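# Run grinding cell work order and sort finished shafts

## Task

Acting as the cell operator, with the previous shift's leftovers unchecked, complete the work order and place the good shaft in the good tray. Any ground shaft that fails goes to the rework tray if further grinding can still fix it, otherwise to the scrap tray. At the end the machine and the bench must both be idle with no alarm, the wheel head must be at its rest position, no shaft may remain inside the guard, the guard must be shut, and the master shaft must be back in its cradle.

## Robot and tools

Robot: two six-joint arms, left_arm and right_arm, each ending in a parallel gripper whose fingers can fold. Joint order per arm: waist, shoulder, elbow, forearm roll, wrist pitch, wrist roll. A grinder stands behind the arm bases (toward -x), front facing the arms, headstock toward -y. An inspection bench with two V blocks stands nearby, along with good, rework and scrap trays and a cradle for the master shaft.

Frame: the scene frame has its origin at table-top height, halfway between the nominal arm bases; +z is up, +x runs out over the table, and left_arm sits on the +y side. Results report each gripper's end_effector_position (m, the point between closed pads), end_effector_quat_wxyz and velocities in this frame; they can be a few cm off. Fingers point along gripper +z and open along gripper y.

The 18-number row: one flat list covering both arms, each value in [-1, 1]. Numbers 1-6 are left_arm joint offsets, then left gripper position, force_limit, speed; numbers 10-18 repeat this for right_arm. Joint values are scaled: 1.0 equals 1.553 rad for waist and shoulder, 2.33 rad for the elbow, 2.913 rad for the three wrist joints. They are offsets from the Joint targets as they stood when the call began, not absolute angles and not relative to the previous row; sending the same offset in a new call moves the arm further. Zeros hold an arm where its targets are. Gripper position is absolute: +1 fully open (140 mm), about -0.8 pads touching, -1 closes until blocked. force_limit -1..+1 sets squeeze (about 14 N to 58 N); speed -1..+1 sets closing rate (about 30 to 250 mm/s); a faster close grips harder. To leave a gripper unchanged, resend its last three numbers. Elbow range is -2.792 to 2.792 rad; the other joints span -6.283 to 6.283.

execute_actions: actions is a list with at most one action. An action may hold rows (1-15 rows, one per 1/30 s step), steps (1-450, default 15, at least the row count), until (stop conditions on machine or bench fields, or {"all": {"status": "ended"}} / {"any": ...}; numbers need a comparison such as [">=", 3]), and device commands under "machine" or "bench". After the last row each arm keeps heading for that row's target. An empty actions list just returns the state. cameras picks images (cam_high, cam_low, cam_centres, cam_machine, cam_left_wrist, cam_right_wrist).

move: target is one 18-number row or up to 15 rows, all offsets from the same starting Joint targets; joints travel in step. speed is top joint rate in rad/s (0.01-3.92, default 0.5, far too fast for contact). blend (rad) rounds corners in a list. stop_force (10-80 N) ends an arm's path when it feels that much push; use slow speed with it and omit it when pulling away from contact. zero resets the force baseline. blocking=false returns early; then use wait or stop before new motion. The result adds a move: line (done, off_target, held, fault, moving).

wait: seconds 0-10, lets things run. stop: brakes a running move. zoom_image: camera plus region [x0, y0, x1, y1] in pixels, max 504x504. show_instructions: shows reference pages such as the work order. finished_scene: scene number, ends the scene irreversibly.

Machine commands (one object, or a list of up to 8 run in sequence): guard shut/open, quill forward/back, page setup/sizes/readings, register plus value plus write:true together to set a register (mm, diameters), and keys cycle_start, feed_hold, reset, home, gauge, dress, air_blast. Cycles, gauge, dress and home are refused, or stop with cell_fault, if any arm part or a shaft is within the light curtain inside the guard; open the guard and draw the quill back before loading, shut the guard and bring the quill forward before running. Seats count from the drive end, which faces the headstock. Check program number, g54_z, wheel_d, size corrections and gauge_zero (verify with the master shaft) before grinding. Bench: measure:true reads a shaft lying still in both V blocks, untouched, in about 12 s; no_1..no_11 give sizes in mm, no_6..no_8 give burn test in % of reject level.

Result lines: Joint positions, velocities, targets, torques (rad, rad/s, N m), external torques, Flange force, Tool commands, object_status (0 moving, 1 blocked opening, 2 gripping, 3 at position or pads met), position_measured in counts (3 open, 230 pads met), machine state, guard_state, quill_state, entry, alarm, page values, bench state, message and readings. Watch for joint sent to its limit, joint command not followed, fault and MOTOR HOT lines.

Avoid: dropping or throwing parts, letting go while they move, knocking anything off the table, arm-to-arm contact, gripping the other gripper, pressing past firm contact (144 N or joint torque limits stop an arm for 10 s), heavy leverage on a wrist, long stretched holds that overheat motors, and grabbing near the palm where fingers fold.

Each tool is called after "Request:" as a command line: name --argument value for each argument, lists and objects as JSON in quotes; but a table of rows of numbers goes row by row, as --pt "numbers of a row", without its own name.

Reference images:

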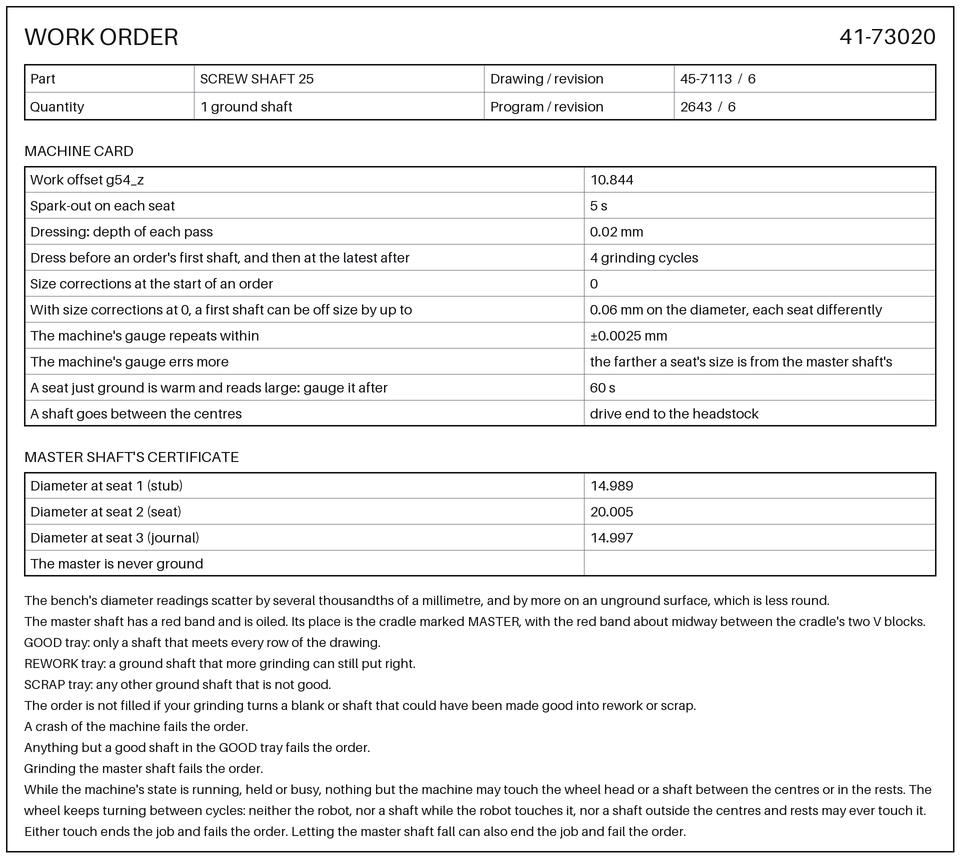

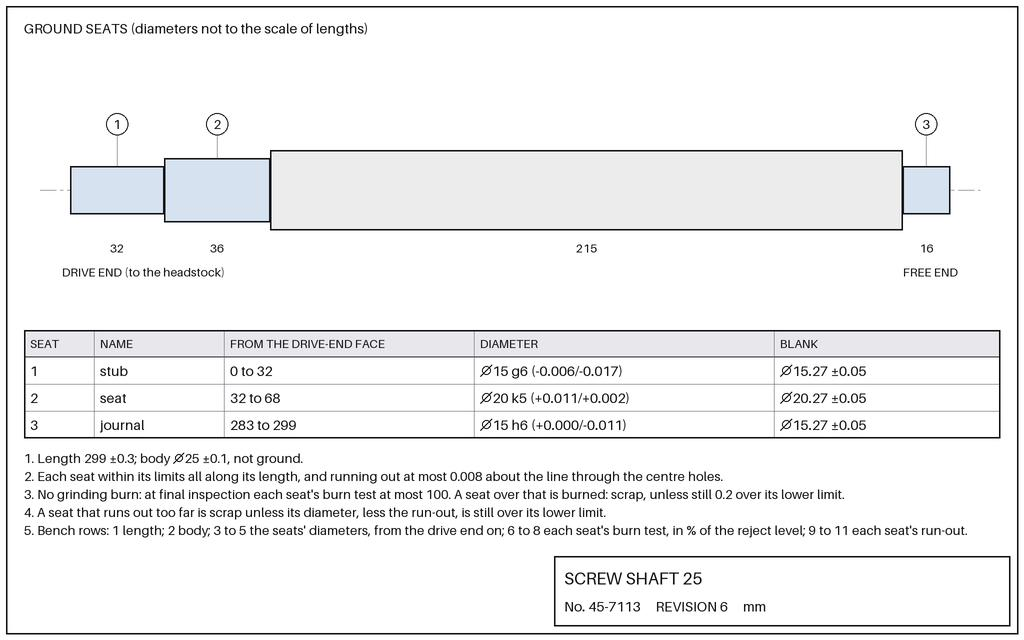

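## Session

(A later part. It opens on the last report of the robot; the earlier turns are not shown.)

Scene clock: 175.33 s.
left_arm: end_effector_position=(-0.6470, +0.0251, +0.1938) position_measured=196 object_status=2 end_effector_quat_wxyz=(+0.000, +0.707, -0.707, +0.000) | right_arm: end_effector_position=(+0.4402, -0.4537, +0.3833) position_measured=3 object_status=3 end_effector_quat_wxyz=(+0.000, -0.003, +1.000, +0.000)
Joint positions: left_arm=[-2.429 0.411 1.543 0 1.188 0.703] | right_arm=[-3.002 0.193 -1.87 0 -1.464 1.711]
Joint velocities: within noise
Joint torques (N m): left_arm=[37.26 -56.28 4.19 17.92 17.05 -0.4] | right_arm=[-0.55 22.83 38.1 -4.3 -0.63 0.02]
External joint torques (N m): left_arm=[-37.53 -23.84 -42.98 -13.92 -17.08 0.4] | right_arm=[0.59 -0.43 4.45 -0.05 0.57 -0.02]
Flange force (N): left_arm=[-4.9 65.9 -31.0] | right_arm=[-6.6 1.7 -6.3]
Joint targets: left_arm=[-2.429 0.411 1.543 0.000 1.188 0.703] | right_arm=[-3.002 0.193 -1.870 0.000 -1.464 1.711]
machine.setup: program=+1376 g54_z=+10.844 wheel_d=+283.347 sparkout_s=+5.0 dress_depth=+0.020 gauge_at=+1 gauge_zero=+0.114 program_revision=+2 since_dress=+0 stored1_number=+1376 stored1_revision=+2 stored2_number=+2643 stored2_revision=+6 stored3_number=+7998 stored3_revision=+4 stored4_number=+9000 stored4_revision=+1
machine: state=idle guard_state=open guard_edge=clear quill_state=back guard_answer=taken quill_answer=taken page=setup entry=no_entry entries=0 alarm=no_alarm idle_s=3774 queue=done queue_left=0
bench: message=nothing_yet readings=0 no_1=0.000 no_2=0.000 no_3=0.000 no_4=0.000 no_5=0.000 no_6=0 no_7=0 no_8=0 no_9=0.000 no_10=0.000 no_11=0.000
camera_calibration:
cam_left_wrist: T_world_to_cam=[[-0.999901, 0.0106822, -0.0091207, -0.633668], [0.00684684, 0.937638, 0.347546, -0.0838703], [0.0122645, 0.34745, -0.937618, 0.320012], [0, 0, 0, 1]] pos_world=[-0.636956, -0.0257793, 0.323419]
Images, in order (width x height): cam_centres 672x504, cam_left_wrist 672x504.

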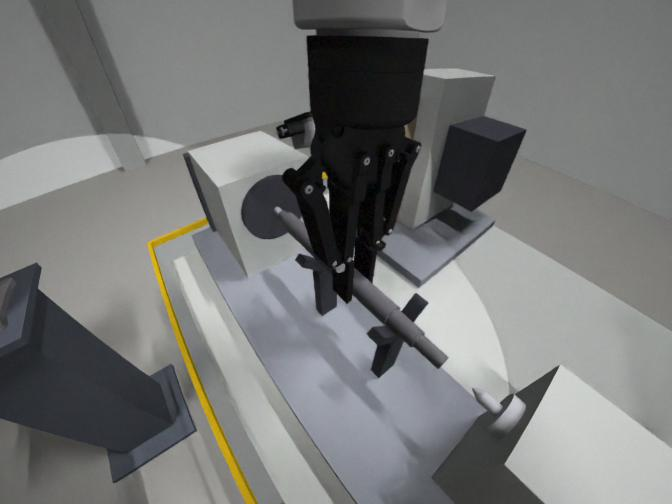

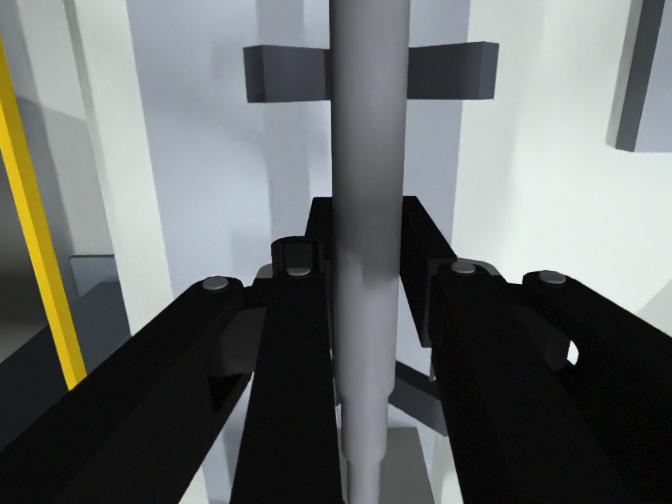

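Request:
move --target '[-0.00114,0.00135,-0.00139,0,0.00039,-0.00061,-1,1,-1,0,0,0,0,0,0,1,1,1]' --speed 0.02 --cameras '[]'

Scene clock: 186.30 s.
left_arm: end_effector_position=(-0.6488, +0.0251, +0.1938) position_measured=196 object_status=2 end_effector_quat_wxyz=(+0.000, +0.707, -0.707, +0.000) | right_arm: end_effector_position=(+0.4402, -0.4537, +0.3833) position_measured=3 object_status=3 end_effector_quat_wxyz=(+0.000, -0.003, +1.000, +0.000)
Joint positions: left_arm=[-2.431 0.413 1.54 0 1.19 0.701] | right_arm=[-3.002 0.193 -1.87 0 -1.464 1.711]
Joint velocities: within noise
Joint torques (N m): left_arm=[6.98 -59.57 -23.54 5.5 0.9 -0.31] | right_arm=[-0.41 22.44 37.91 -4.34 -0.64 0.08]
External joint torques (N m): left_arm=[-7.67 -20.97 -15.34 -1.49 -0.93 0.32] | right_arm=[0.4 0.27 4.73 -0.03 0.58 -0.08]
Flange force (N): left_arm=[-6.0 7.6 -27.0] | right_arm=[-5.9 1.1 -6.8]
Joint targets: left_arm=[-2.431 0.413 1.540 0.000 1.189 0.701] | right_arm=[-3.002 0.193 -1.870 0.000 -1.464 1.711]
machine.setup: program=+1376 g54_z=+10.844 wheel_d=+283.347 sparkout_s=+5.0 dress_depth=+0.020 gauge_at=+1 gauge_zero=+0.114 program_revision=+2 since_dress=+0 stored1_number=+1376 stored1_revision=+2 stored2_number=+2643 stored2_revision=+6 stored3_number=+7998 stored3_revision=+4 stored4_number=+9000 stored4_revision=+1
machine: state=idle guard_state=open guard_edge=clear quill_state=back guard_answer=taken quill_answer=taken page=setup entry=no_entry entries=0 alarm=no_alarm idle_s=3784 queue=done queue_left=0
bench: message=nothing_yet readings=0 no_1=0.000 no_2=0.000 no_3=0.000 no_4=0.000 no_5=0.000 no_6=0 no_7=0 no_8=0 no_9=0.000 no_10=0.000 no_11=0.000
move: done
No camera images: "cameras" was empty.

Request:
move --pt "0 -0.00045 -0.0005 0 0.0006 0 -1 1 -1 0 0 0 0 0 0 1 1 1" --pt "-0.00968 -0.01004 0.00903 0 -0.0019 -0.00523 -1 1 -1 0 0 0 0 0 0 1 1 1" --pt "-0.00968 -0.05597 -0.12528 0 0.13 -0.00523 -1 1 -1 0 0 0 0 0 0 1 1 1" --speed '[0.02,0.03,0.25]' --cameras '["cam_left_wrist","cam_centres","cam_machine"]'

Scene clock: 213.30 s.
left_arm: end_effector_position=(-0.6491, +0.0400, +0.4199) position_measured=196 object_status=2 end_effector_quat_wxyz=(+0.000, +0.707, -0.707, +0.000) | right_arm: end_effector_position=(+0.4402, -0.4537, +0.3833) position_measured=3 object_status=3 end_effector_quat_wxyz=(+0.000, -0.003, +1.000, +0.000)
Joint positions: left_arm=[-2.446 0.326 1.248 0 1.568 0.686] | right_arm=[-3.002 0.193 -1.87 0 -1.464 1.711]
Joint velocities: within noise
Joint torques (N m): left_arm=[2.54 -80.81 -46.53 4.45 0.1 -0.05] | right_arm=[-0.75 22.06 38.26 -4.31 -0.71 0.12]
External joint torques (N m): left_arm=[-2.72 5.53 4.58 -0.11 -0.13 0.05] | right_arm=[0.75 0.6 4.36 -0.05 0.65 -0.12]
Flange force (N): left_arm=[-3.6 1.3 8.4] | right_arm=[-4.8 1.7 -6.2]
Joint targets: left_arm=[-2.446 0.326 1.248 0.000 1.568 0.686] | right_arm=[-3.002 0.193 -1.870 0.000 -1.464 1.711]
machine.setup: program=+1376 g54_z=+10.844 wheel_d=+283.347 sparkout_s=+5.0 dress_depth=+0.020 gauge_at=+1 gauge_zero=+0.114 program_revision=+2 since_dress=+0 stored1_number=+1376 stored1_revision=+2 stored2_number=+2643 stored2_revision=+6 stored3_number=+7998 stored3_revision=+4 stored4_number=+9000 stored4_revision=+1
machine: state=idle guard_state=open guard_edge=clear quill_state=back guard_answer=taken quill_answer=taken page=setup entry=no_entry entries=0 alarm=no_alarm idle_s=3811 queue=done queue_left=0
bench: message=nothing_yet readings=0 no_1=0.000 no_2=0.000 no_3=0.000 no_4=0.000 no_5=0.000 no_6=0 no_7=0 no_8=0 no_9=0.000 no_10=0.000 no_11=0.000
move: done
camera_calibration:
cam_left_wrist: T_world_to_cam=[[-0.999905, 0.0104241, -0.00900429, -0.633936], [0.00664683, 0.937685, 0.347422, -0.17656], [0.0120647, 0.34733, -0.937666, 0.526719], [0, 0, 0, 1]] pos_world=[-0.639057, -0.0107795, 0.549519]
Images, in order (width x height): cam_centres 672x504, cam_machine 672x504, cam_left_wrist 672x504.

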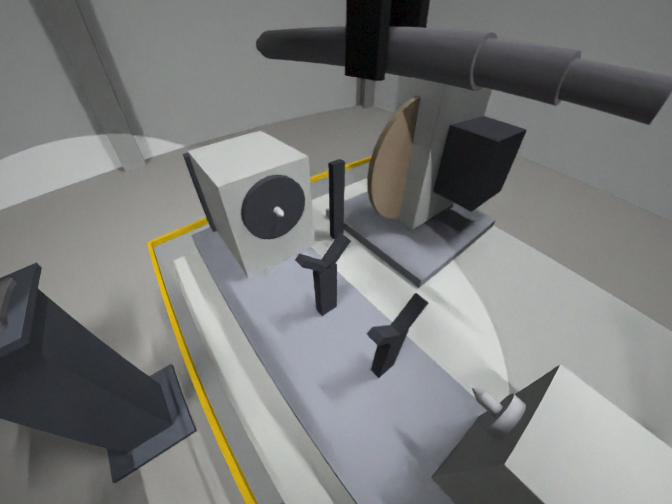

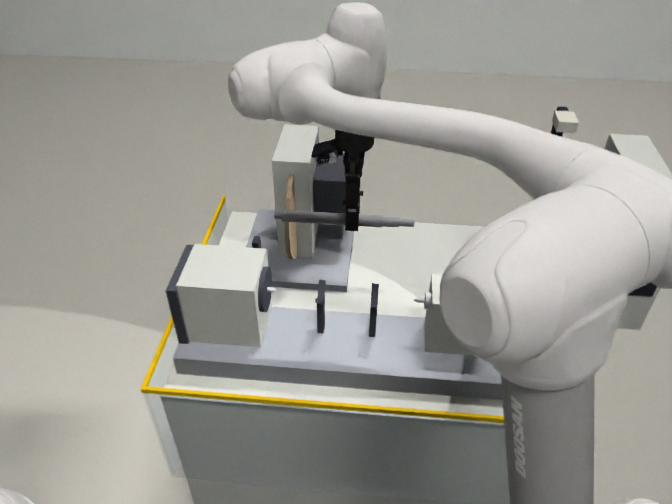

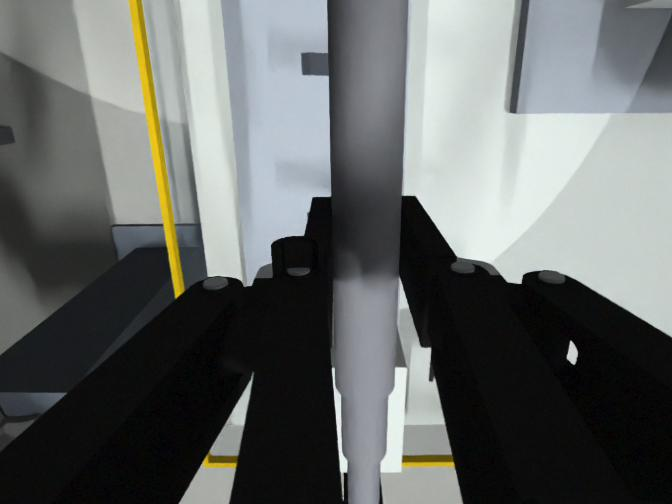

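Request:
move --pt "0.56433 -0.27025 0.20309 0 -0.01837 0.02266 -1 1 -1 0 0 0 0 0 0 1 1 1" --pt "0.9764 -0.0488 0.06536 0 -0.02626 0.0357 -1 1 -1 0 0 0 0 0 0 1 1 1" --speed 0.7 --blend 0.2 --cameras '[]'

Scene clock: 225.23 s.
left_arm: end_effector_position=(+0.3628, -0.0056, +0.3907) position_measured=196 object_status=2 end_effector_quat_wxyz=(+0.000, +0.997, -0.079, +0.000) | right_arm: end_effector_position=(+0.4402, -0.4537, +0.3833) position_measured=3 object_status=3 end_effector_quat_wxyz=(+0.000, -0.003, +1.000, +0.000)
Joint positions: left_arm=[-0.929 0.25 1.4 0 1.492 0.79] | right_arm=[-3.002 0.193 -1.87 0 -1.464 1.711]
Joint velocities: within noise
Joint torques (N m): left_arm=[2.74 -72.24 -46.3 4.46 0.17 -0.07] | right_arm=[-0.44 22.68 37.93 -4.34 -0.63 0.1]
External joint torques (N m): left_arm=[-2.84 4.84 4.68 -0.17 -0.2 0.07] | right_arm=[0.44 0.03 4.76 -0.03 0.57 -0.1]
Flange force (N): left_arm=[-4.2 1.5 8.6] | right_arm=[-6.3 1.2 -6.8]
Joint targets: left_arm=[-0.929 0.250 1.400 0.000 1.492 0.790] | right_arm=[-3.002 0.193 -1.870 0.000 -1.464 1.711]
machine.setup: program=+1376 g54_z=+10.844 wheel_d=+283.347 sparkout_s=+5.0 dress_depth=+0.020 gauge_at=+1 gauge_zero=+0.114 program_revision=+2 since_dress=+0 stored1_number=+1376 stored1_revision=+2 stored2_number=+2643 stored2_revision=+6 stored3_number=+7998 stored3_revision=+4 stored4_number=+9000 stored4_revision=+1
machine: state=idle guard_state=open guard_edge=clear quill_state=back guard_answer=taken quill_answer=taken page=setup entry=no_entry entries=0 alarm=no_alarm idle_s=3823 queue=done queue_left=0
bench: message=nothing_yet readings=0 no_1=0.000 no_2=0.000 no_3=0.000 no_4=0.000 no_5=0.000 no_6=0 no_7=0 no_8=0 no_9=0.000 no_10=0.000 no_11=0.000
move: done
No camera images: "cameras" was empty.

Request:
move --target '[0.12017,0.14783,-0.06758,0,-0.02477,0.00968,-1,1,-1,0,0,0,0,0,0,1,1,1]' --speed 0.4 --cameras '["cam_left_wrist","cam_high","cam_right_wrist","cam_low"]'

Request:
zoom_image --camera "cam_left_wrist" --region '[150, 0, 520, 277]'

Scene clock: 229.37 s.
left_arm: end_effector_position=(+0.5512, -0.0003, +0.3000) position_measured=196 object_status=2 end_effector_quat_wxyz=(+0.000, +1.000, +0.001, +0.000) | right_arm: end_effector_position=(+0.4402, -0.4537, +0.3833) position_measured=3 object_status=3 end_effector_quat_wxyz=(+0.000, -0.003, +1.000, +0.000)
Joint positions: left_arm=[-0.743 0.48 1.242 0 1.419 0.818] | right_arm=[-3.002 0.193 -1.87 0 -1.464 1.711]
Joint velocities: within noise
Joint torques (N m): left_arm=[3.68 -96.58 -45.95 4.46 0.26 -0.1] | right_arm=[-0.56 22.63 38.02 -4.33 -0.61 0.08]
External joint torques (N m): left_arm=[-3.7 6.83 4.44 -0.18 -0.29 0.1] | right_arm=[0.62 -0.36 4.54 -0.03 0.55 -0.08]
Flange force (N): left_arm=[-3.0 3.1 8.5] | right_arm=[-6.6 1.6 -6.4]
Joint targets: left_arm=[-0.743 0.480 1.242 0.000 1.419 0.818] | right_arm=[-3.002 0.193 -1.870 0.000 -1.464 1.711]
machine.setup: program=+1376 g54_z=+10.844 wheel_d=+283.347 sparkout_s=+5.0 dress_depth=+0.020 gauge_at=+1 gauge_zero=+0.114 program_revision=+2 since_dress=+0 stored1_number=+1376 stored1_revision=+2 stored2_number=+2643 stored2_revision=+6 stored3_number=+7998 stored3_revision=+4 stored4_number=+9000 stored4_revision=+1
machine: state=idle guard_state=open guard_edge=clear quill_state=back guard_answer=taken quill_answer=taken page=setup entry=no_entry entries=0 alarm=no_alarm idle_s=3827 queue=done queue_left=0
bench: message=nothing_yet readings=0 no_1=0.000 no_2=0.000 no_3=0.000 no_4=0.000 no_5=0.000 no_6=0 no_7=0 no_8=0 no_9=0.000 no_10=0.000 no_11=0.000
move: done
camera_calibration:
cam_left_wrist: T_world_to_cam=[[-0.0100712, -0.999909, -0.00892445, 0.0197369], [-0.937721, 0.0063448, 0.347331, 0.415242], [-0.347243, 0.0118667, -0.9377, 0.611676], [0, 0, 0, 1]] pos_world=[0.601979, 0.00984196, 0.429518]
Images, in order (width x height): cam_high 672x504, cam_low 672x504, cam_left_wrist 672x504, cam_right_wrist 672x504.

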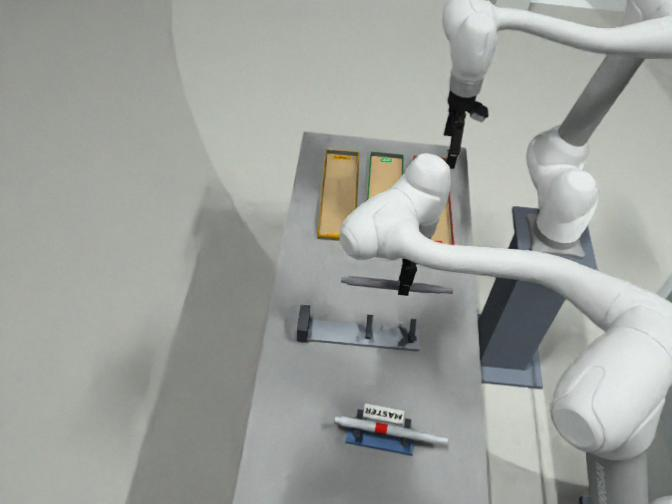

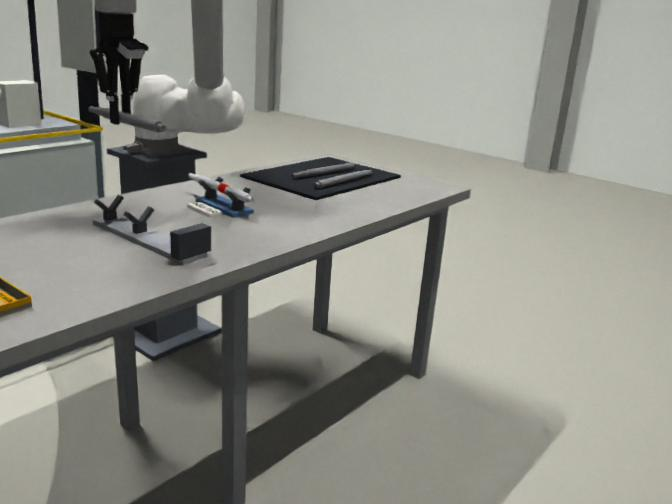

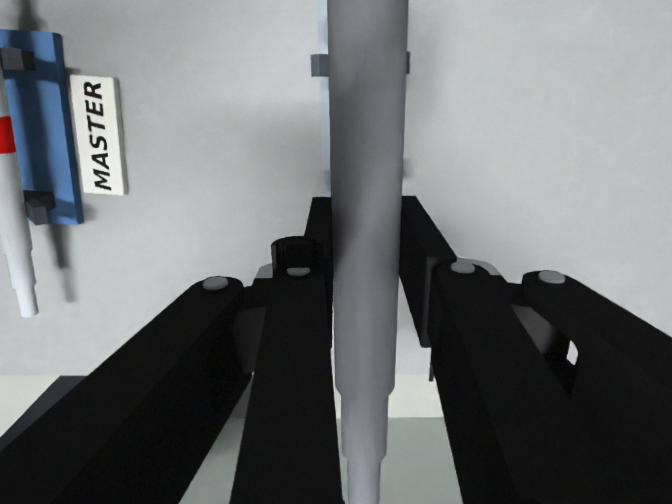

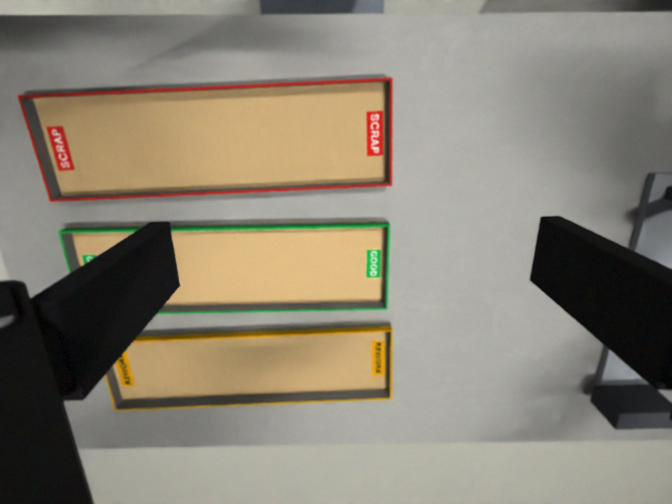

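Scaled by 1.362 from the camera's 672x504 image, which has a finer 960x720 frame.

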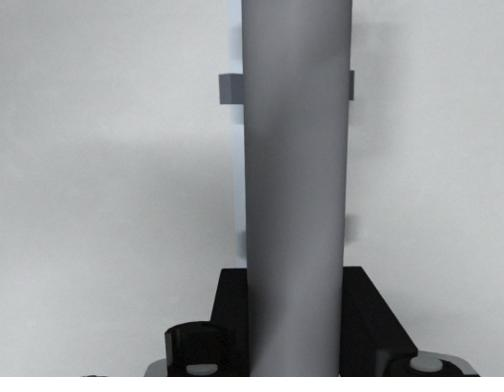

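Request:
move --target '[-0.00484,0.05943,0.08192,0,-0.09721,-0.00258,-1,1,-1,0,0,0,0,0,0,1,1,1]' --speed 0.3 --cameras '["cam_left_wrist","cam_low","cam_high"]'

Request:
zoom_image --camera "cam_low" --region '[60, 130, 260, 280]'

Scene clock: 253.90 s.
left_arm: end_effector_position=(+0.5500, -0.0077, +0.1201) position_measured=196 object_status=2 end_effector_quat_wxyz=(+0.000, +1.000, +0.001, +0.000) | right_arm: end_effector_position=(+0.4402, -0.4537, +0.3833) position_measured=3 object_status=3 end_effector_quat_wxyz=(+0.000, -0.003, +1.000, +0.000)
Joint positions: left_arm=[-0.75 0.572 1.433 0 1.136 0.811] | right_arm=[-3.002 0.193 -1.87 0 -1.464 1.711]
Joint velocities: within noise
Joint torques (N m): left_arm=[2.9 -100.23 -41.86 4.09 0.2 -0.06] | right_arm=[-0.72 22.52 37.85 -4.35 -0.63 0.13]
External joint torques (N m): left_arm=[-2.89 6.24 4.02 -0.17 -0.23 0.06] | right_arm=[0.73 0.03 4.76 -0.02 0.57 -0.13]
Flange force (N): left_arm=[-3.0 1.9 8.0] | right_arm=[-6.2 1.8 -6.8]
Joint targets: left_arm=[-0.750 0.572 1.433 0.000 1.136 0.811] | right_arm=[-3.002 0.193 -1.870 0.000 -1.464 1.711]
machine.setup: program=+1376 g54_z=+10.844 wheel_d=+283.347 sparkout_s=+5.0 dress_depth=+0.020 gauge_at=+1 gauge_zero=+0.114 program_revision=+2 since_dress=+0 stored1_number=+1376 stored1_revision=+2 stored2_number=+2643 stored2_revision=+6 stored3_number=+7998 stored3_revision=+4 stored4_number=+9000 stored4_revision=+1
machine: state=idle guard_state=open guard_edge=clear quill_state=back guard_answer=taken quill_answer=taken page=setup entry=no_entry entries=0 alarm=no_alarm idle_s=3851 queue=done queue_left=0
bench: message=nothing_yet readings=0 no_1=0.000 no_2=0.000 no_3=0.000 no_4=0.000 no_5=0.000 no_6=0 no_7=0 no_8=0 no_9=0.000 no_10=0.000 no_11=0.000
move: done
camera_calibration:
cam_left_wrist: T_world_to_cam=[[-0.00988578, -0.999911, -0.00899308, 0.0105266], [-0.937691, 0.006146, 0.347417, 0.476574], [-0.34733, 0.0118672, -0.937668, 0.442794], [0, 0, 0, 1]] pos_world=[0.600779, 0.00234187, 0.249719]
Images, in order (width x height): cam_high 672x504, cam_low 672x504, cam_left_wrist 672x504.

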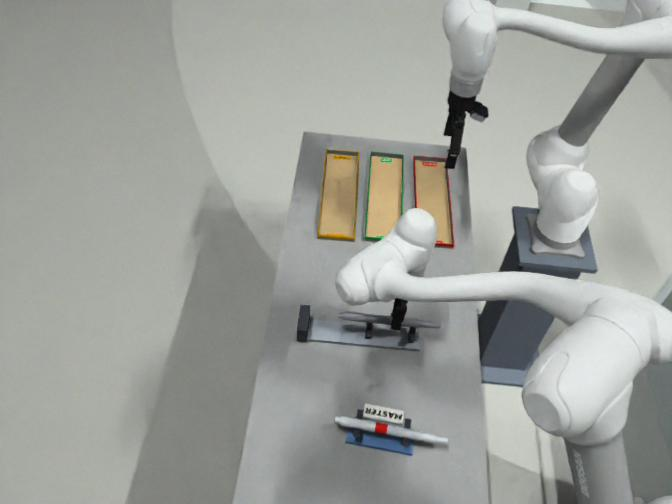

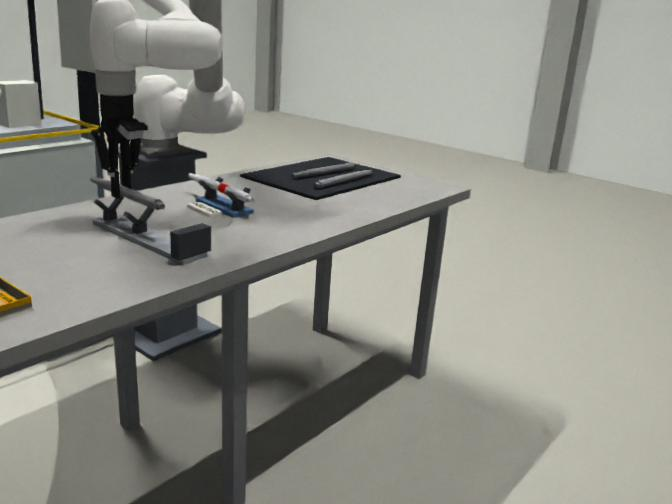

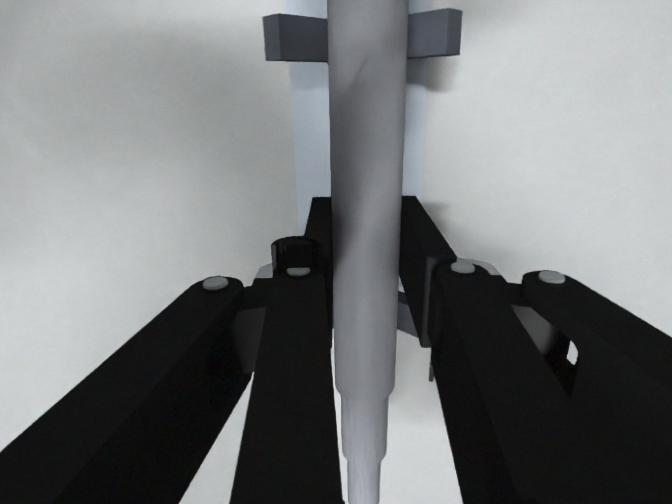

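Scaled by 2.520 from the camera's 672x504 image, which has a finer 960x720 frame.

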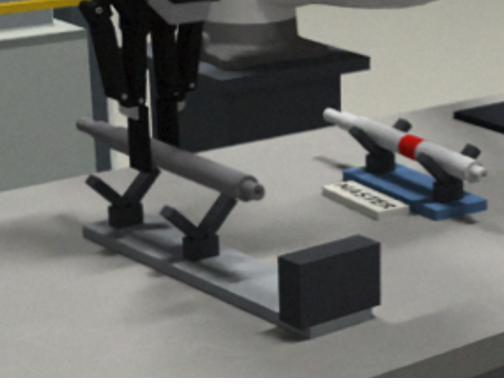

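Request:
move --target '[0,0.02902,0.01915,0,-0.03079,0,-1,1,-1,0,0,0,0,0,0,1,1,1]' --speed 0.03 --stop_force 15 --cameras '["cam_left_wrist","cam_low"]'

Request:
zoom_image --camera "cam_low" --region '[60, 130, 260, 280]'

Scene clock: 262.23 s.
left_arm: end_effector_position=(+0.5504, -0.0082, +0.0752) position_measured=196 object_status=2 end_effector_quat_wxyz=(+0.000, +1.000, +0.001, +0.000) | right_arm: end_effector_position=(+0.4402, -0.4537, +0.3833) position_measured=3 object_status=3 end_effector_quat_wxyz=(+0.000, -0.003, +1.000, +0.000)
Joint positions: left_arm=[-0.75 0.606 1.466 0 1.069 0.811] | right_arm=[-3.002 0.193 -1.87 0 -1.464 1.711]
Joint velocities: within noise
Joint torques (N m): left_arm=[5.57 -78.35 -27.29 5.29 -0.5 0.6] | right_arm=[-0.49 22.63 38 -4.35 -0.63 0.11]
External joint torques (N m): left_arm=[-5.82 -17.32 -9.34 -1.52 0.47 -0.6] | right_arm=[0.58 -0.44 4.63 -0.01 0.58 -0.11]
Flange force (N): left_arm=[-6.2 4.7 -20.7] | right_arm=[-6.9 1.5 -6.5]
Joint targets: left_arm=[-0.750 0.606 1.467 0.000 1.069 0.811] | right_arm=[-3.002 0.193 -1.870 0.000 -1.464 1.711]
machine.setup: program=+1376 g54_z=+10.844 wheel_d=+283.347 sparkout_s=+5.0 dress_depth=+0.020 gauge_at=+1 gauge_zero=+0.114 program_revision=+2 since_dress=+0 stored1_number=+1376 stored1_revision=+2 stored2_number=+2643 stored2_revision=+6 stored3_number=+7998 stored3_revision=+4 stored4_number=+9000 stored4_revision=+1
machine: state=idle guard_state=open guard_edge=clear quill_state=back guard_answer=taken quill_answer=taken page=setup entry=no_entry entries=0 alarm=no_alarm idle_s=3860 queue=done queue_left=0
bench: message=nothing_yet readings=0 no_1=0.000 no_2=0.000 no_3=0.000 no_4=0.000 no_5=0.000 no_6=0 no_7=0 no_8=0 no_9=0.000 no_10=0.000 no_11=0.000
move: contact (left_arm); left_arm: the wrist pitch is farthest, 0.023 rad from its target
camera_calibration:
cam_left_wrist: T_world_to_cam=[[-0.00996542, -0.999913, -0.00864483, 0.00970232], [-0.937754, 0.00634382, 0.347241, 0.492625], [-0.347156, 0.0115671, -0.937736, 0.400746], [0, 0, 0, 1]] pos_world=[0.60118, 0.00194086, 0.204818]
Images, in order (width x height): cam_low 672x504, cam_left_wrist 672x504.

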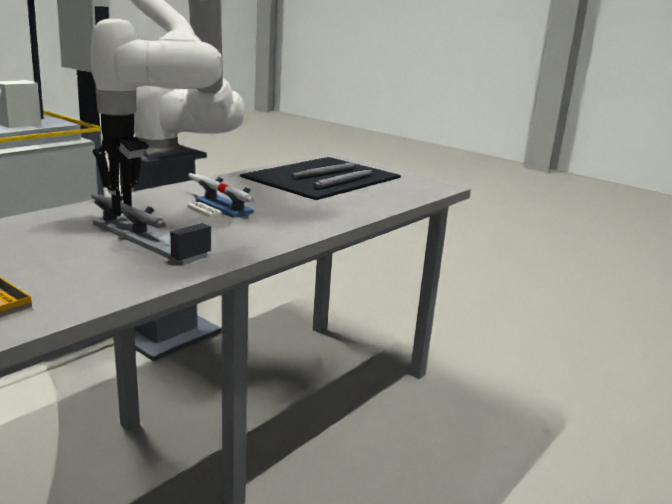

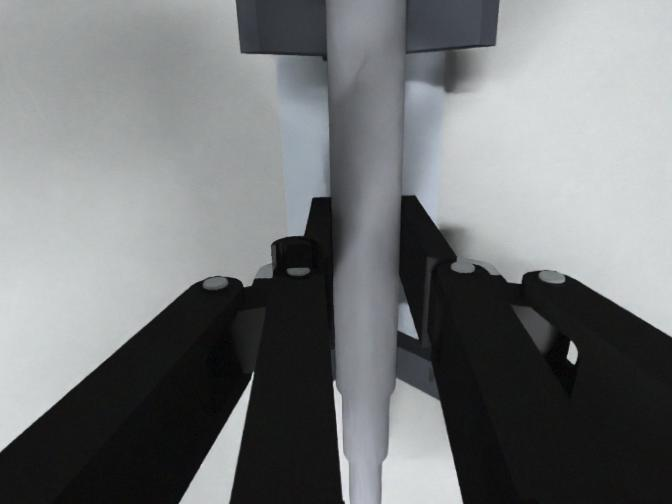

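Scaled by 2.520 from the camera's 672x504 image, which has a finer 960x720 frame.

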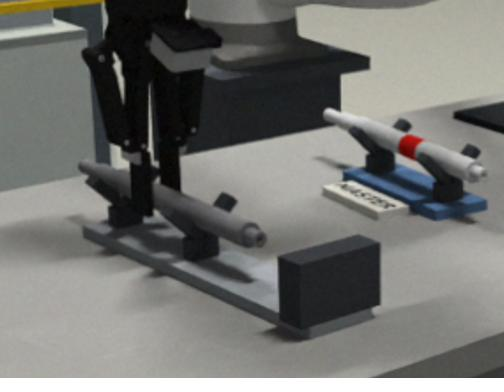

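Request:
execute_actions --actions '[{"rows":[[0,0,0,0,0,0,0,1,-1,0,0,0,0,0,0,1,1,1]],"steps":60}]' --cameras '[]'

Request:
move --target '[0,-0.06684,-0.07213,0,0.09319,0,0,1,-1,0,0,0,0,0,0,1,1,1]' --speed 0.15 --cameras '["cam_left_wrist","cam_low"]'

Request:
execute_actions --actions '[{"bench":{"measure":true},"steps":390,"until":{"bench":{"readings":[">",0]}}}]' --cameras '[]'

Scene clock: 270.57 s.
left_arm: end_effector_position=(+0.5504, -0.0081, +0.0752) position_measured=129 object_status=3 end_effector_quat_wxyz=(+0.000, +1.000, +0.001, +0.000) | right_arm: end_effector_position=(+0.4402, -0.4537, +0.3833) position_measured=3 object_status=3 end_effector_quat_wxyz=(+0.000, -0.003, +1.000, +0.000)
Joint positions: left_arm=[-0.75 0.606 1.466 0 1.069 0.811] | right_arm=[-3.002 0.193 -1.87 0 -1.464 1.711]
Joint velocities: within noise
Joint torques (N m): left_arm=[3.18 -94.19 -35.52 3.73 0.31 -0.07] | right_arm=[-0.82 22.57 38.09 -4.33 -0.69 0.1]
External joint torques (N m): left_arm=[-2.7 -1.39 -1.07 0.06 -0.34 0.07] | right_arm=[0.85 -0.07 4.52 -0.03 0.64 -0.1]
Flange force (N): left_arm=[-1.9 2.5 -1.3] | right_arm=[-6.1 2.1 -6.3]
Joint targets: left_arm=[-0.750 0.606 1.467 0.000 1.069 0.811] | right_arm=[-3.002 0.193 -1.870 0.000 -1.464 1.711]
machine.setup: program=+1376 g54_z=+10.844 wheel_d=+283.347 sparkout_s=+5.0 dress_depth=+0.020 gauge_at=+1 gauge_zero=+0.114 program_revision=+2 since_dress=+0 stored1_number=+1376 stored1_revision=+2 stored2_number=+2643 stored2_revision=+6 stored3_number=+7998 stored3_revision=+4 stored4_number=+9000 stored4_revision=+1
machine: state=idle guard_state=open guard_edge=clear quill_state=back guard_answer=taken quill_answer=taken page=setup entry=no_entry entries=0 alarm=no_alarm idle_s=3868 queue=done queue_left=0
bench: message=nothing_yet readings=0 no_1=0.000 no_2=0.000 no_3=0.000 no_4=0.000 no_5=0.000 no_6=0 no_7=0 no_8=0 no_9=0.000 no_10=0.000 no_11=0.000
No camera images: "cameras" was empty.

Scene clock: 272.70 s.
left_arm: end_effector_position=(+0.5501, -0.0078, +0.2505) position_measured=129 object_status=3 end_effector_quat_wxyz=(+0.000, +1.000, +0.001, +0.000) | right_arm: end_effector_position=(+0.4402, -0.4537, +0.3833) position_measured=3 object_status=3 end_effector_quat_wxyz=(+0.000, -0.003, +1.000, +0.000)
Joint positions: left_arm=[-0.75 0.502 1.298 0 1.341 0.811] | right_arm=[-3.002 0.193 -1.87 0 -1.464 1.711]
Joint velocities: within noise
Joint torques (N m): left_arm=[3.09 -89.13 -39.82 4.2 0.37 -0.05] | right_arm=[-0.66 22.73 37.98 -4.33 -0.63 0.09]
External joint torques (N m): left_arm=[-2.79 -1.25 -0.78 0 -0.4 0.05] | right_arm=[0.69 -0.25 4.66 -0.04 0.58 -0.09]
Flange force (N): left_arm=[-2.6 2.1 -0.8] | right_arm=[-6.6 1.8 -6.6]
Joint targets: left_arm=[-0.750 0.502 1.298 0.000 1.341 0.811] | right_arm=[-3.002 0.193 -1.870 0.000 -1.464 1.711]
machine.setup: program=+1376 g54_z=+10.844 wheel_d=+283.347 sparkout_s=+5.0 dress_depth=+0.020 gauge_at=+1 gauge_zero=+0.114 program_revision=+2 since_dress=+0 stored1_number=+1376 stored1_revision=+2 stored2_number=+2643 stored2_revision=+6 stored3_number=+7998 stored3_revision=+4 stored4_number=+9000 stored4_revision=+1
machine: state=idle guard_state=open guard_edge=clear quill_state=back guard_answer=taken quill_answer=taken page=setup entry=no_entry entries=0 alarm=no_alarm idle_s=3870 queue=done queue_left=0
bench: message=nothing_yet readings=0 no_1=0.000 no_2=0.000 no_3=0.000 no_4=0.000 no_5=0.000 no_6=0 no_7=0 no_8=0 no_9=0.000 no_10=0.000 no_11=0.000
move: done
camera_calibration:
cam_left_wrist: T_world_to_cam=[[-0.00992774, -0.999914, -0.00855445, 0.0115564], [-0.937864, 0.0063435, 0.346944, 0.431556], [-0.34686, 0.0114673, -0.937847, 0.564852], [0, 0, 0, 1]] pos_world=[0.600781, 0.0023405, 0.380117]
Images, in order (width x height): cam_low 672x504, cam_left_wrist 672x504.

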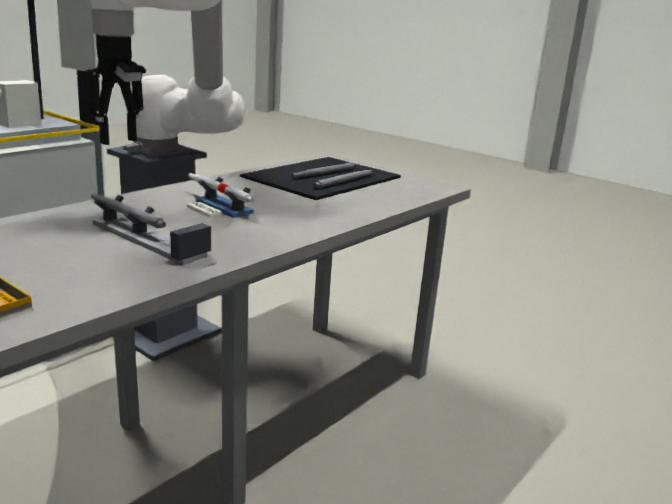

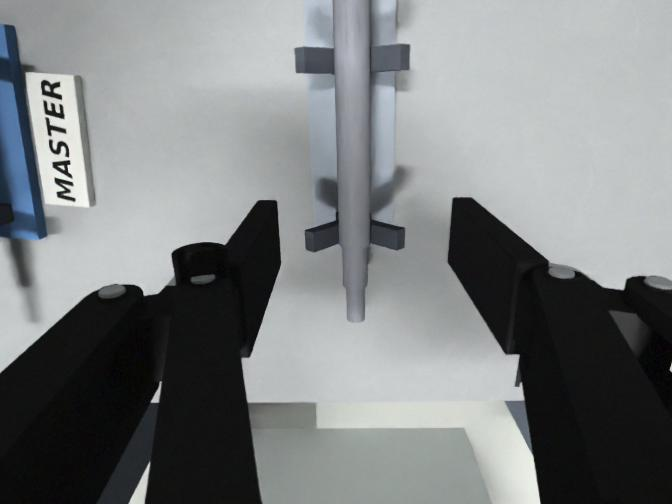

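Scene clock: 284.90 s.
left_arm: end_effector_position=(+0.5501, -0.0078, +0.2506) position_measured=129 object_status=3 end_effector_quat_wxyz=(+0.000, +1.000, +0.001, +0.000) | right_arm: end_effector_position=(+0.4402, -0.4537, +0.3833) position_measured=3 object_status=3 end_effector_quat_wxyz=(+0.000, -0.003, +1.000, +0.000)
Joint positions: left_arm=[-0.75 0.502 1.298 0 1.341 0.811] | right_arm=[-3.002 0.193 -1.87 0 -1.464 1.711]
Joint velocities: within noise
Joint torques (N m): left_arm=[3.15 -89.05 -39.68 4.23 0.35 -0.09] | right_arm=[-0.42 22.13 38.14 -4.3 -0.61 0.02]
External joint torques (N m): left_arm=[-2.74 -1.9 -1.11 -0.01 -0.38 0.09] | right_arm=[0.44 0.43 4.44 -0.06 0.54 -0.02]
Flange force (N): left_arm=[-2.7 1.8 -1.5] | right_arm=[-5.2 1.3 -6.4]
Joint targets: left_arm=[-0.750 0.502 1.298 0.000 1.341 0.811] | right_arm=[-3.002 0.193 -1.870 0.000 -1.464 1.711]
Tool commands: left_gripper/position=+0.0 left_gripper/force_limit=+1.0 left_gripper/speed=-1.0 right_gripper/position=+1.0 right_gripper/force_limit=+1.0 right_gripper/speed=+1.0
machine.setup: program=+1376 g54_z=+10.844 wheel_d=+283.347 sparkout_s=+5.0 dress_depth=+0.020 gauge_at=+1 gauge_zero=+0.114 program_revision=+2 since_dress=+0 stored1_number=+1376 stored1_revision=+2 stored2_number=+2643 stored2_revision=+6 stored3_number=+7998 stored3_revision=+4 stored4_number=+9000 stored4_revision=+1
machine: state=idle guard_state=open guard_edge=clear quill_state=back guard_answer=taken quill_answer=taken page=setup entry=no_entry entries=0 alarm=no_alarm idle_s=3882 queue=done queue_left=0
bench: message=measure_taken readings=1 no_1=299.002 no_2=24.998 no_3=15.256 no_4=20.292 no_5=15.262 no_6=43 no_7=44 no_8=44 no_9=0.005 no_10=0.013 no_11=0.002
No camera images: "cameras" was empty.

Request:
execute_actions --actions '[{"machine":[{"guard":"shut"},{"register":"program","value":2643,"write":true,"page":"sizes"},{"air_blast":true}],"steps":300,"until":{"machine":{"queue":["!=","running"]}}}]' --cameras '["cam_machine","cam_low"]'

Request:
zoom_image --camera "cam_low" --region '[230, 140, 420, 210]'

Scene clock: 303.67 s.
left_arm: end_effector_position=(+0.5501, -0.0078, +0.2506) position_measured=129 object_status=3 end_effector_quat_wxyz=(+0.000, +1.000, +0.001, +0.000) | right_arm: end_effector_position=(+0.4402, -0.4537, +0.3833) position_measured=3 object_status=3 end_effector_quat_wxyz=(+0.000, -0.003, +1.000, +0.000)
Joint positions: left_arm=[-0.75 0.502 1.298 0 1.341 0.811] | right_arm=[-3.002 0.193 -1.87 0 -1.464 1.711]
Joint velocities: within noise
Joint torques (N m): left_arm=[3.05 -88.97 -39.63 4.21 0.31 -0.05] | right_arm=[-0.16 22.59 37.94 -4.28 -0.66 0.09]
External joint torques (N m): left_arm=[-2.77 -1.43 -0.93 -0.01 -0.33 0.05] | right_arm=[0.18 -0.06 4.65 -0.08 0.59 -0.09]
Flange force (N): left_arm=[-2.4 2.2 -1.2] | right_arm=[-6.4 0.6 -6.6]
Joint targets: left_arm=[-0.750 0.502 1.298 0.000 1.341 0.811] | right_arm=[-3.002 0.193 -1.870 0.000 -1.464 1.711]
Tool commands: left_gripper/position=+0.0 left_gripper/force_limit=+1.0 left_gripper/speed=-1.0 right_gripper/position=+1.0 right_gripper/force_limit=+1.0 right_gripper/speed=+1.0
machine.sizes: size_1=+0.000 size_2=+0.000 size_3=+0.000 aim_1=+14.989 aim_2=+20.006 aim_3=+14.995
machine: state=idle guard_state=shut guard_edge=clear quill_state=back guard_answer=taken quill_answer=taken page=sizes entry=taken entries=2 alarm=no_alarm idle_s=3901 queue=done queue_left=0
bench: message=measure_taken readings=1 no_1=299.002 no_2=24.998 no_3=15.256 no_4=20.292 no_5=15.262 no_6=43 no_7=44 no_8=44 no_9=0.005 no_10=0.013 no_11=0.002
Images, in order (width x height): cam_low 672x504, cam_machine 672x504.

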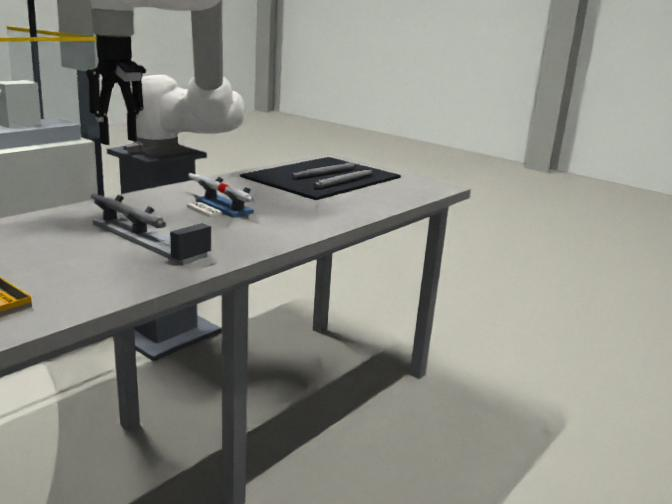

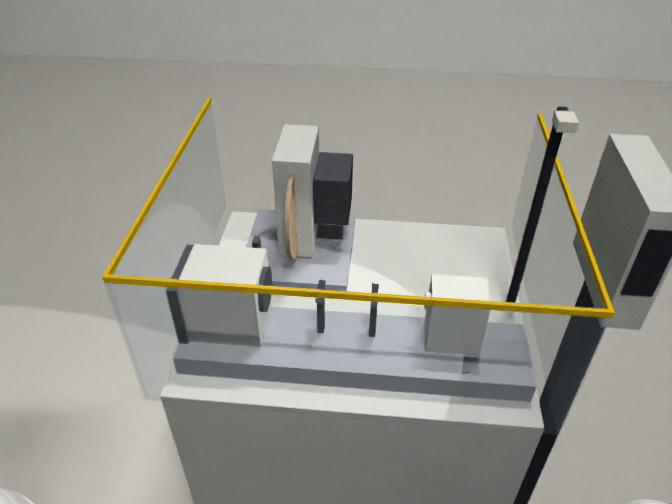

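Scaled by 2.653 from the camera's 672x504 image, which has a finer 960x720 frame.

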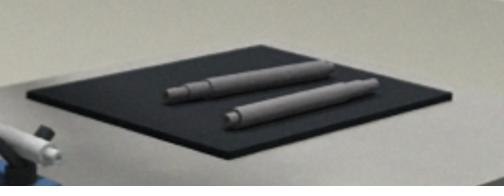

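Request:
execute_actions --actions '[{"machine":{"dress":true,"page":"readings"},"steps":450,"until":{"machine":{"state":["!=","running"],"queue":["!=","running"]}}}]' --cameras '["cam_machine"]'

Scene clock: 320.60 s.
left_arm: end_effector_position=(+0.5501, -0.0078, +0.2506) position_measured=129 object_status=3 end_effector_quat_wxyz=(+0.000, +1.000, +0.001, +0.000) | right_arm: end_effector_position=(+0.4402, -0.4537, +0.3833) position_measured=3 object_status=3 end_effector_quat_wxyz=(+0.000, -0.003, +1.000, +0.000)
Joint positions: left_arm=[-0.75 0.502 1.298 0 1.341 0.811] | right_arm=[-3.002 0.193 -1.87 0 -1.464 1.711]
Joint velocities: within noise
Joint torques (N m): left_arm=[3 -89.21 -39.57 4.15 0.3 -0.08] | right_arm=[-0.4 22.7 38.05 -4.28 -0.64 0.05]
External joint torques (N m): left_arm=[-2.48 -1.55 -1.09 0.06 -0.32 0.08] | right_arm=[0.41 -0.08 4.57 -0.08 0.58 -0.05]
Flange force (N): left_arm=[-2.0 2.0 -1.4] | right_arm=[-6.3 1.2 -6.5]
Joint targets: left_arm=[-0.750 0.502 1.298 0.000 1.341 0.811] | right_arm=[-3.002 0.193 -1.870 0.000 -1.464 1.711]
Tool commands: left_gripper/position=+0.0 left_gripper/force_limit=+1.0 left_gripper/speed=-1.0 right_gripper/position=+1.0 right_gripper/force_limit=+1.0 right_gripper/speed=+1.0
machine.readings: gauge_d=+0.000 gauge_d_1=+0.000 gauge_d_2=+0.000 gauge_d_3=+0.000 pos_x=+0.000 pos_z=-80.000 load_peak=+0.0 cycles=+0
machine: state=running guard_state=shut guard_edge=clear quill_state=back guard_answer=taken quill_answer=taken page=readings entry=taken entries=3 alarm=no_alarm idle_s=3917 queue=running queue_left=0
bench: message=measure_taken readings=1 no_1=299.002 no_2=24.998 no_3=15.256 no_4=20.292 no_5=15.262 no_6=43 no_7=44 no_8=44 no_9=0.005 no_10=0.013 no_11=0.002
Images, in order (width x height): cam_machine 672x504.

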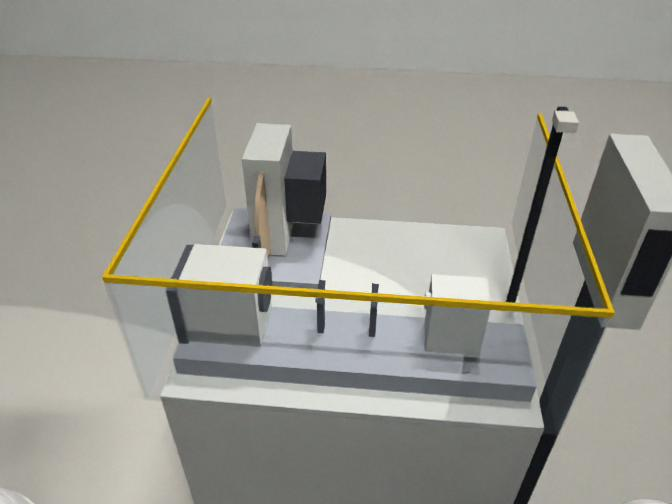

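Request:
move --target '[0.23493,-0.15801,0.1107,0,-0.0041,0.12524,0,1,-1,0,0,0,0,0,0,1,1,1]' --speed 0.5 --cameras '["cam_left_wrist","cam_machine"]'

Request:
zoom_image --camera "cam_left_wrist" --region '[220, 0, 500, 210]'

Request:
zoom_image --camera "cam_left_wrist" --region '[220, 200, 500, 410]'

Scene clock: 330.57 s.
left_arm: end_effector_position=(+0.5744, +0.3102, +0.2999) position_measured=129 object_status=3 end_effector_quat_wxyz=(+0.000, +1.000, +0.001, +0.000) | right_arm: end_effector_position=(+0.4402, -0.4537, +0.3833) position_measured=3 object_status=3 end_effector_quat_wxyz=(+0.000, -0.003, +1.000, +0.000)
Joint positions: left_arm=[-0.385 0.256 1.556 0 1.329 1.176] | right_arm=[-3.002 0.193 -1.87 0 -1.464 1.711]
Joint velocities: within noise
Joint torques (N m): left_arm=[3.04 -65.98 -40.1 4.16 0.3 -0.03] | right_arm=[-0.33 22.14 38.05 -4.36 -0.62 0.1]
External joint torques (N m): left_arm=[-3.3 -0.9 -0.48 0.01 -0.34 0.03] | right_arm=[0.33 0.6 4.68 -0.01 0.56 -0.1]
Flange force (N): left_arm=[-2.3 4.1 -0.4] | right_arm=[-5.3 0.8 -6.8]
Joint targets: left_arm=[-0.385 0.256 1.556 0.000 1.329 1.176] | right_arm=[-3.002 0.193 -1.870 0.000 -1.464 1.711]
machine.readings: gauge_d=+0.000 gauge_d_1=+0.000 gauge_d_2=+0.000 gauge_d_3=+0.000 pos_x=+0.000 pos_z=+0.000 load_peak=+0.0 cycles=+0
machine: state=idle guard_state=shut guard_edge=clear quill_state=back guard_answer=taken quill_answer=taken page=readings entry=taken entries=3 alarm=no_alarm idle_s=3927 queue=done queue_left=0
bench: message=measure_taken readings=1 no_1=299.002 no_2=24.998 no_3=15.256 no_4=20.292 no_5=15.262 no_6=43 no_7=44 no_8=44 no_9=0.005 no_10=0.013 no_11=0.002
move: done
camera_calibration:
cam_left_wrist: T_world_to_cam=[[-0.00984884, -0.999912, -0.00890122, 0.330294], [-0.937724, 0.00614439, 0.347328, 0.435093], [-0.347243, 0.0117677, -0.937701, 0.616079], [0, 0, 0, 1]] pos_world=[0.625179, 0.320342, 0.429518]
Images, in order (width x height): cam_machine 672x504, cam_left_wrist 672x504.

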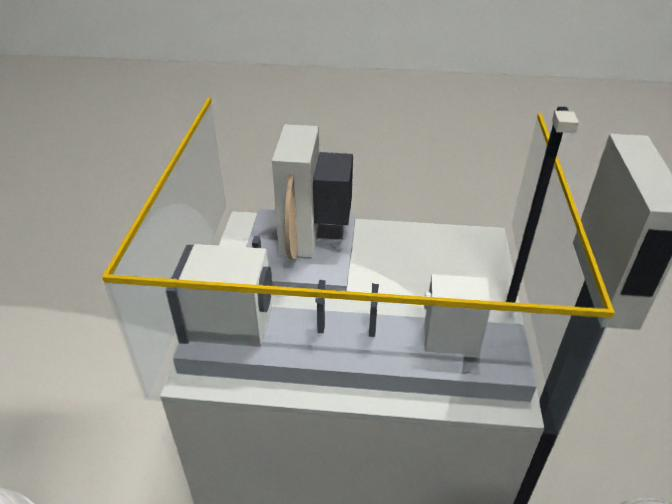

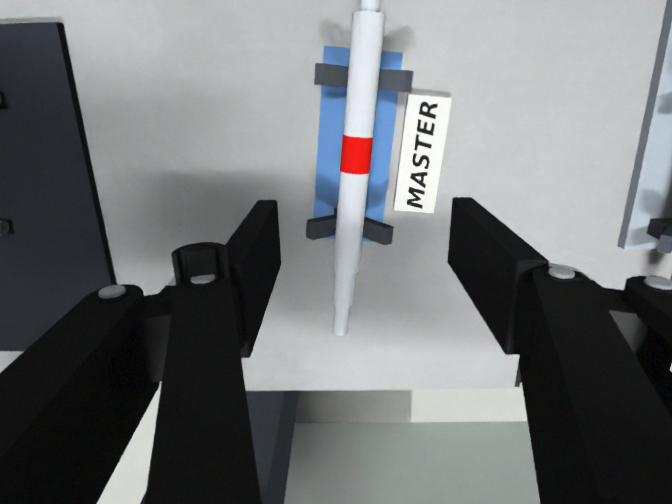

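Scaled by 1.800 from the camera's 672x504 image, which has a finer 960x720 frame.

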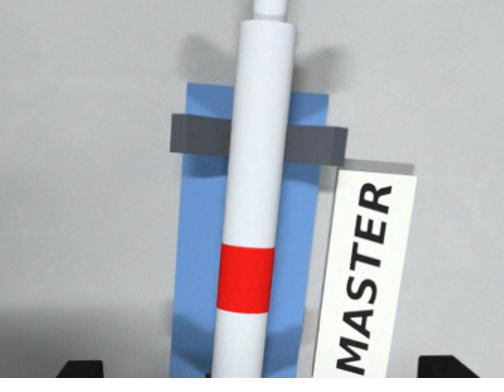

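Scaled by 1.800 from the camera's 672x504 image, which has a finer 960x720 frame.

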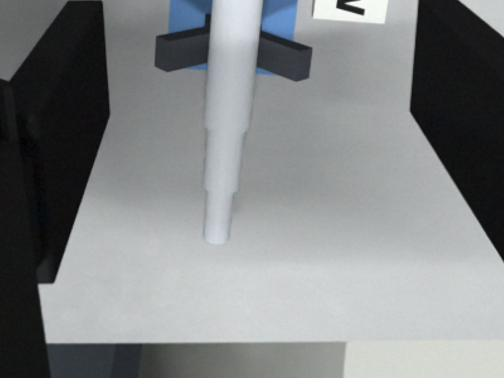

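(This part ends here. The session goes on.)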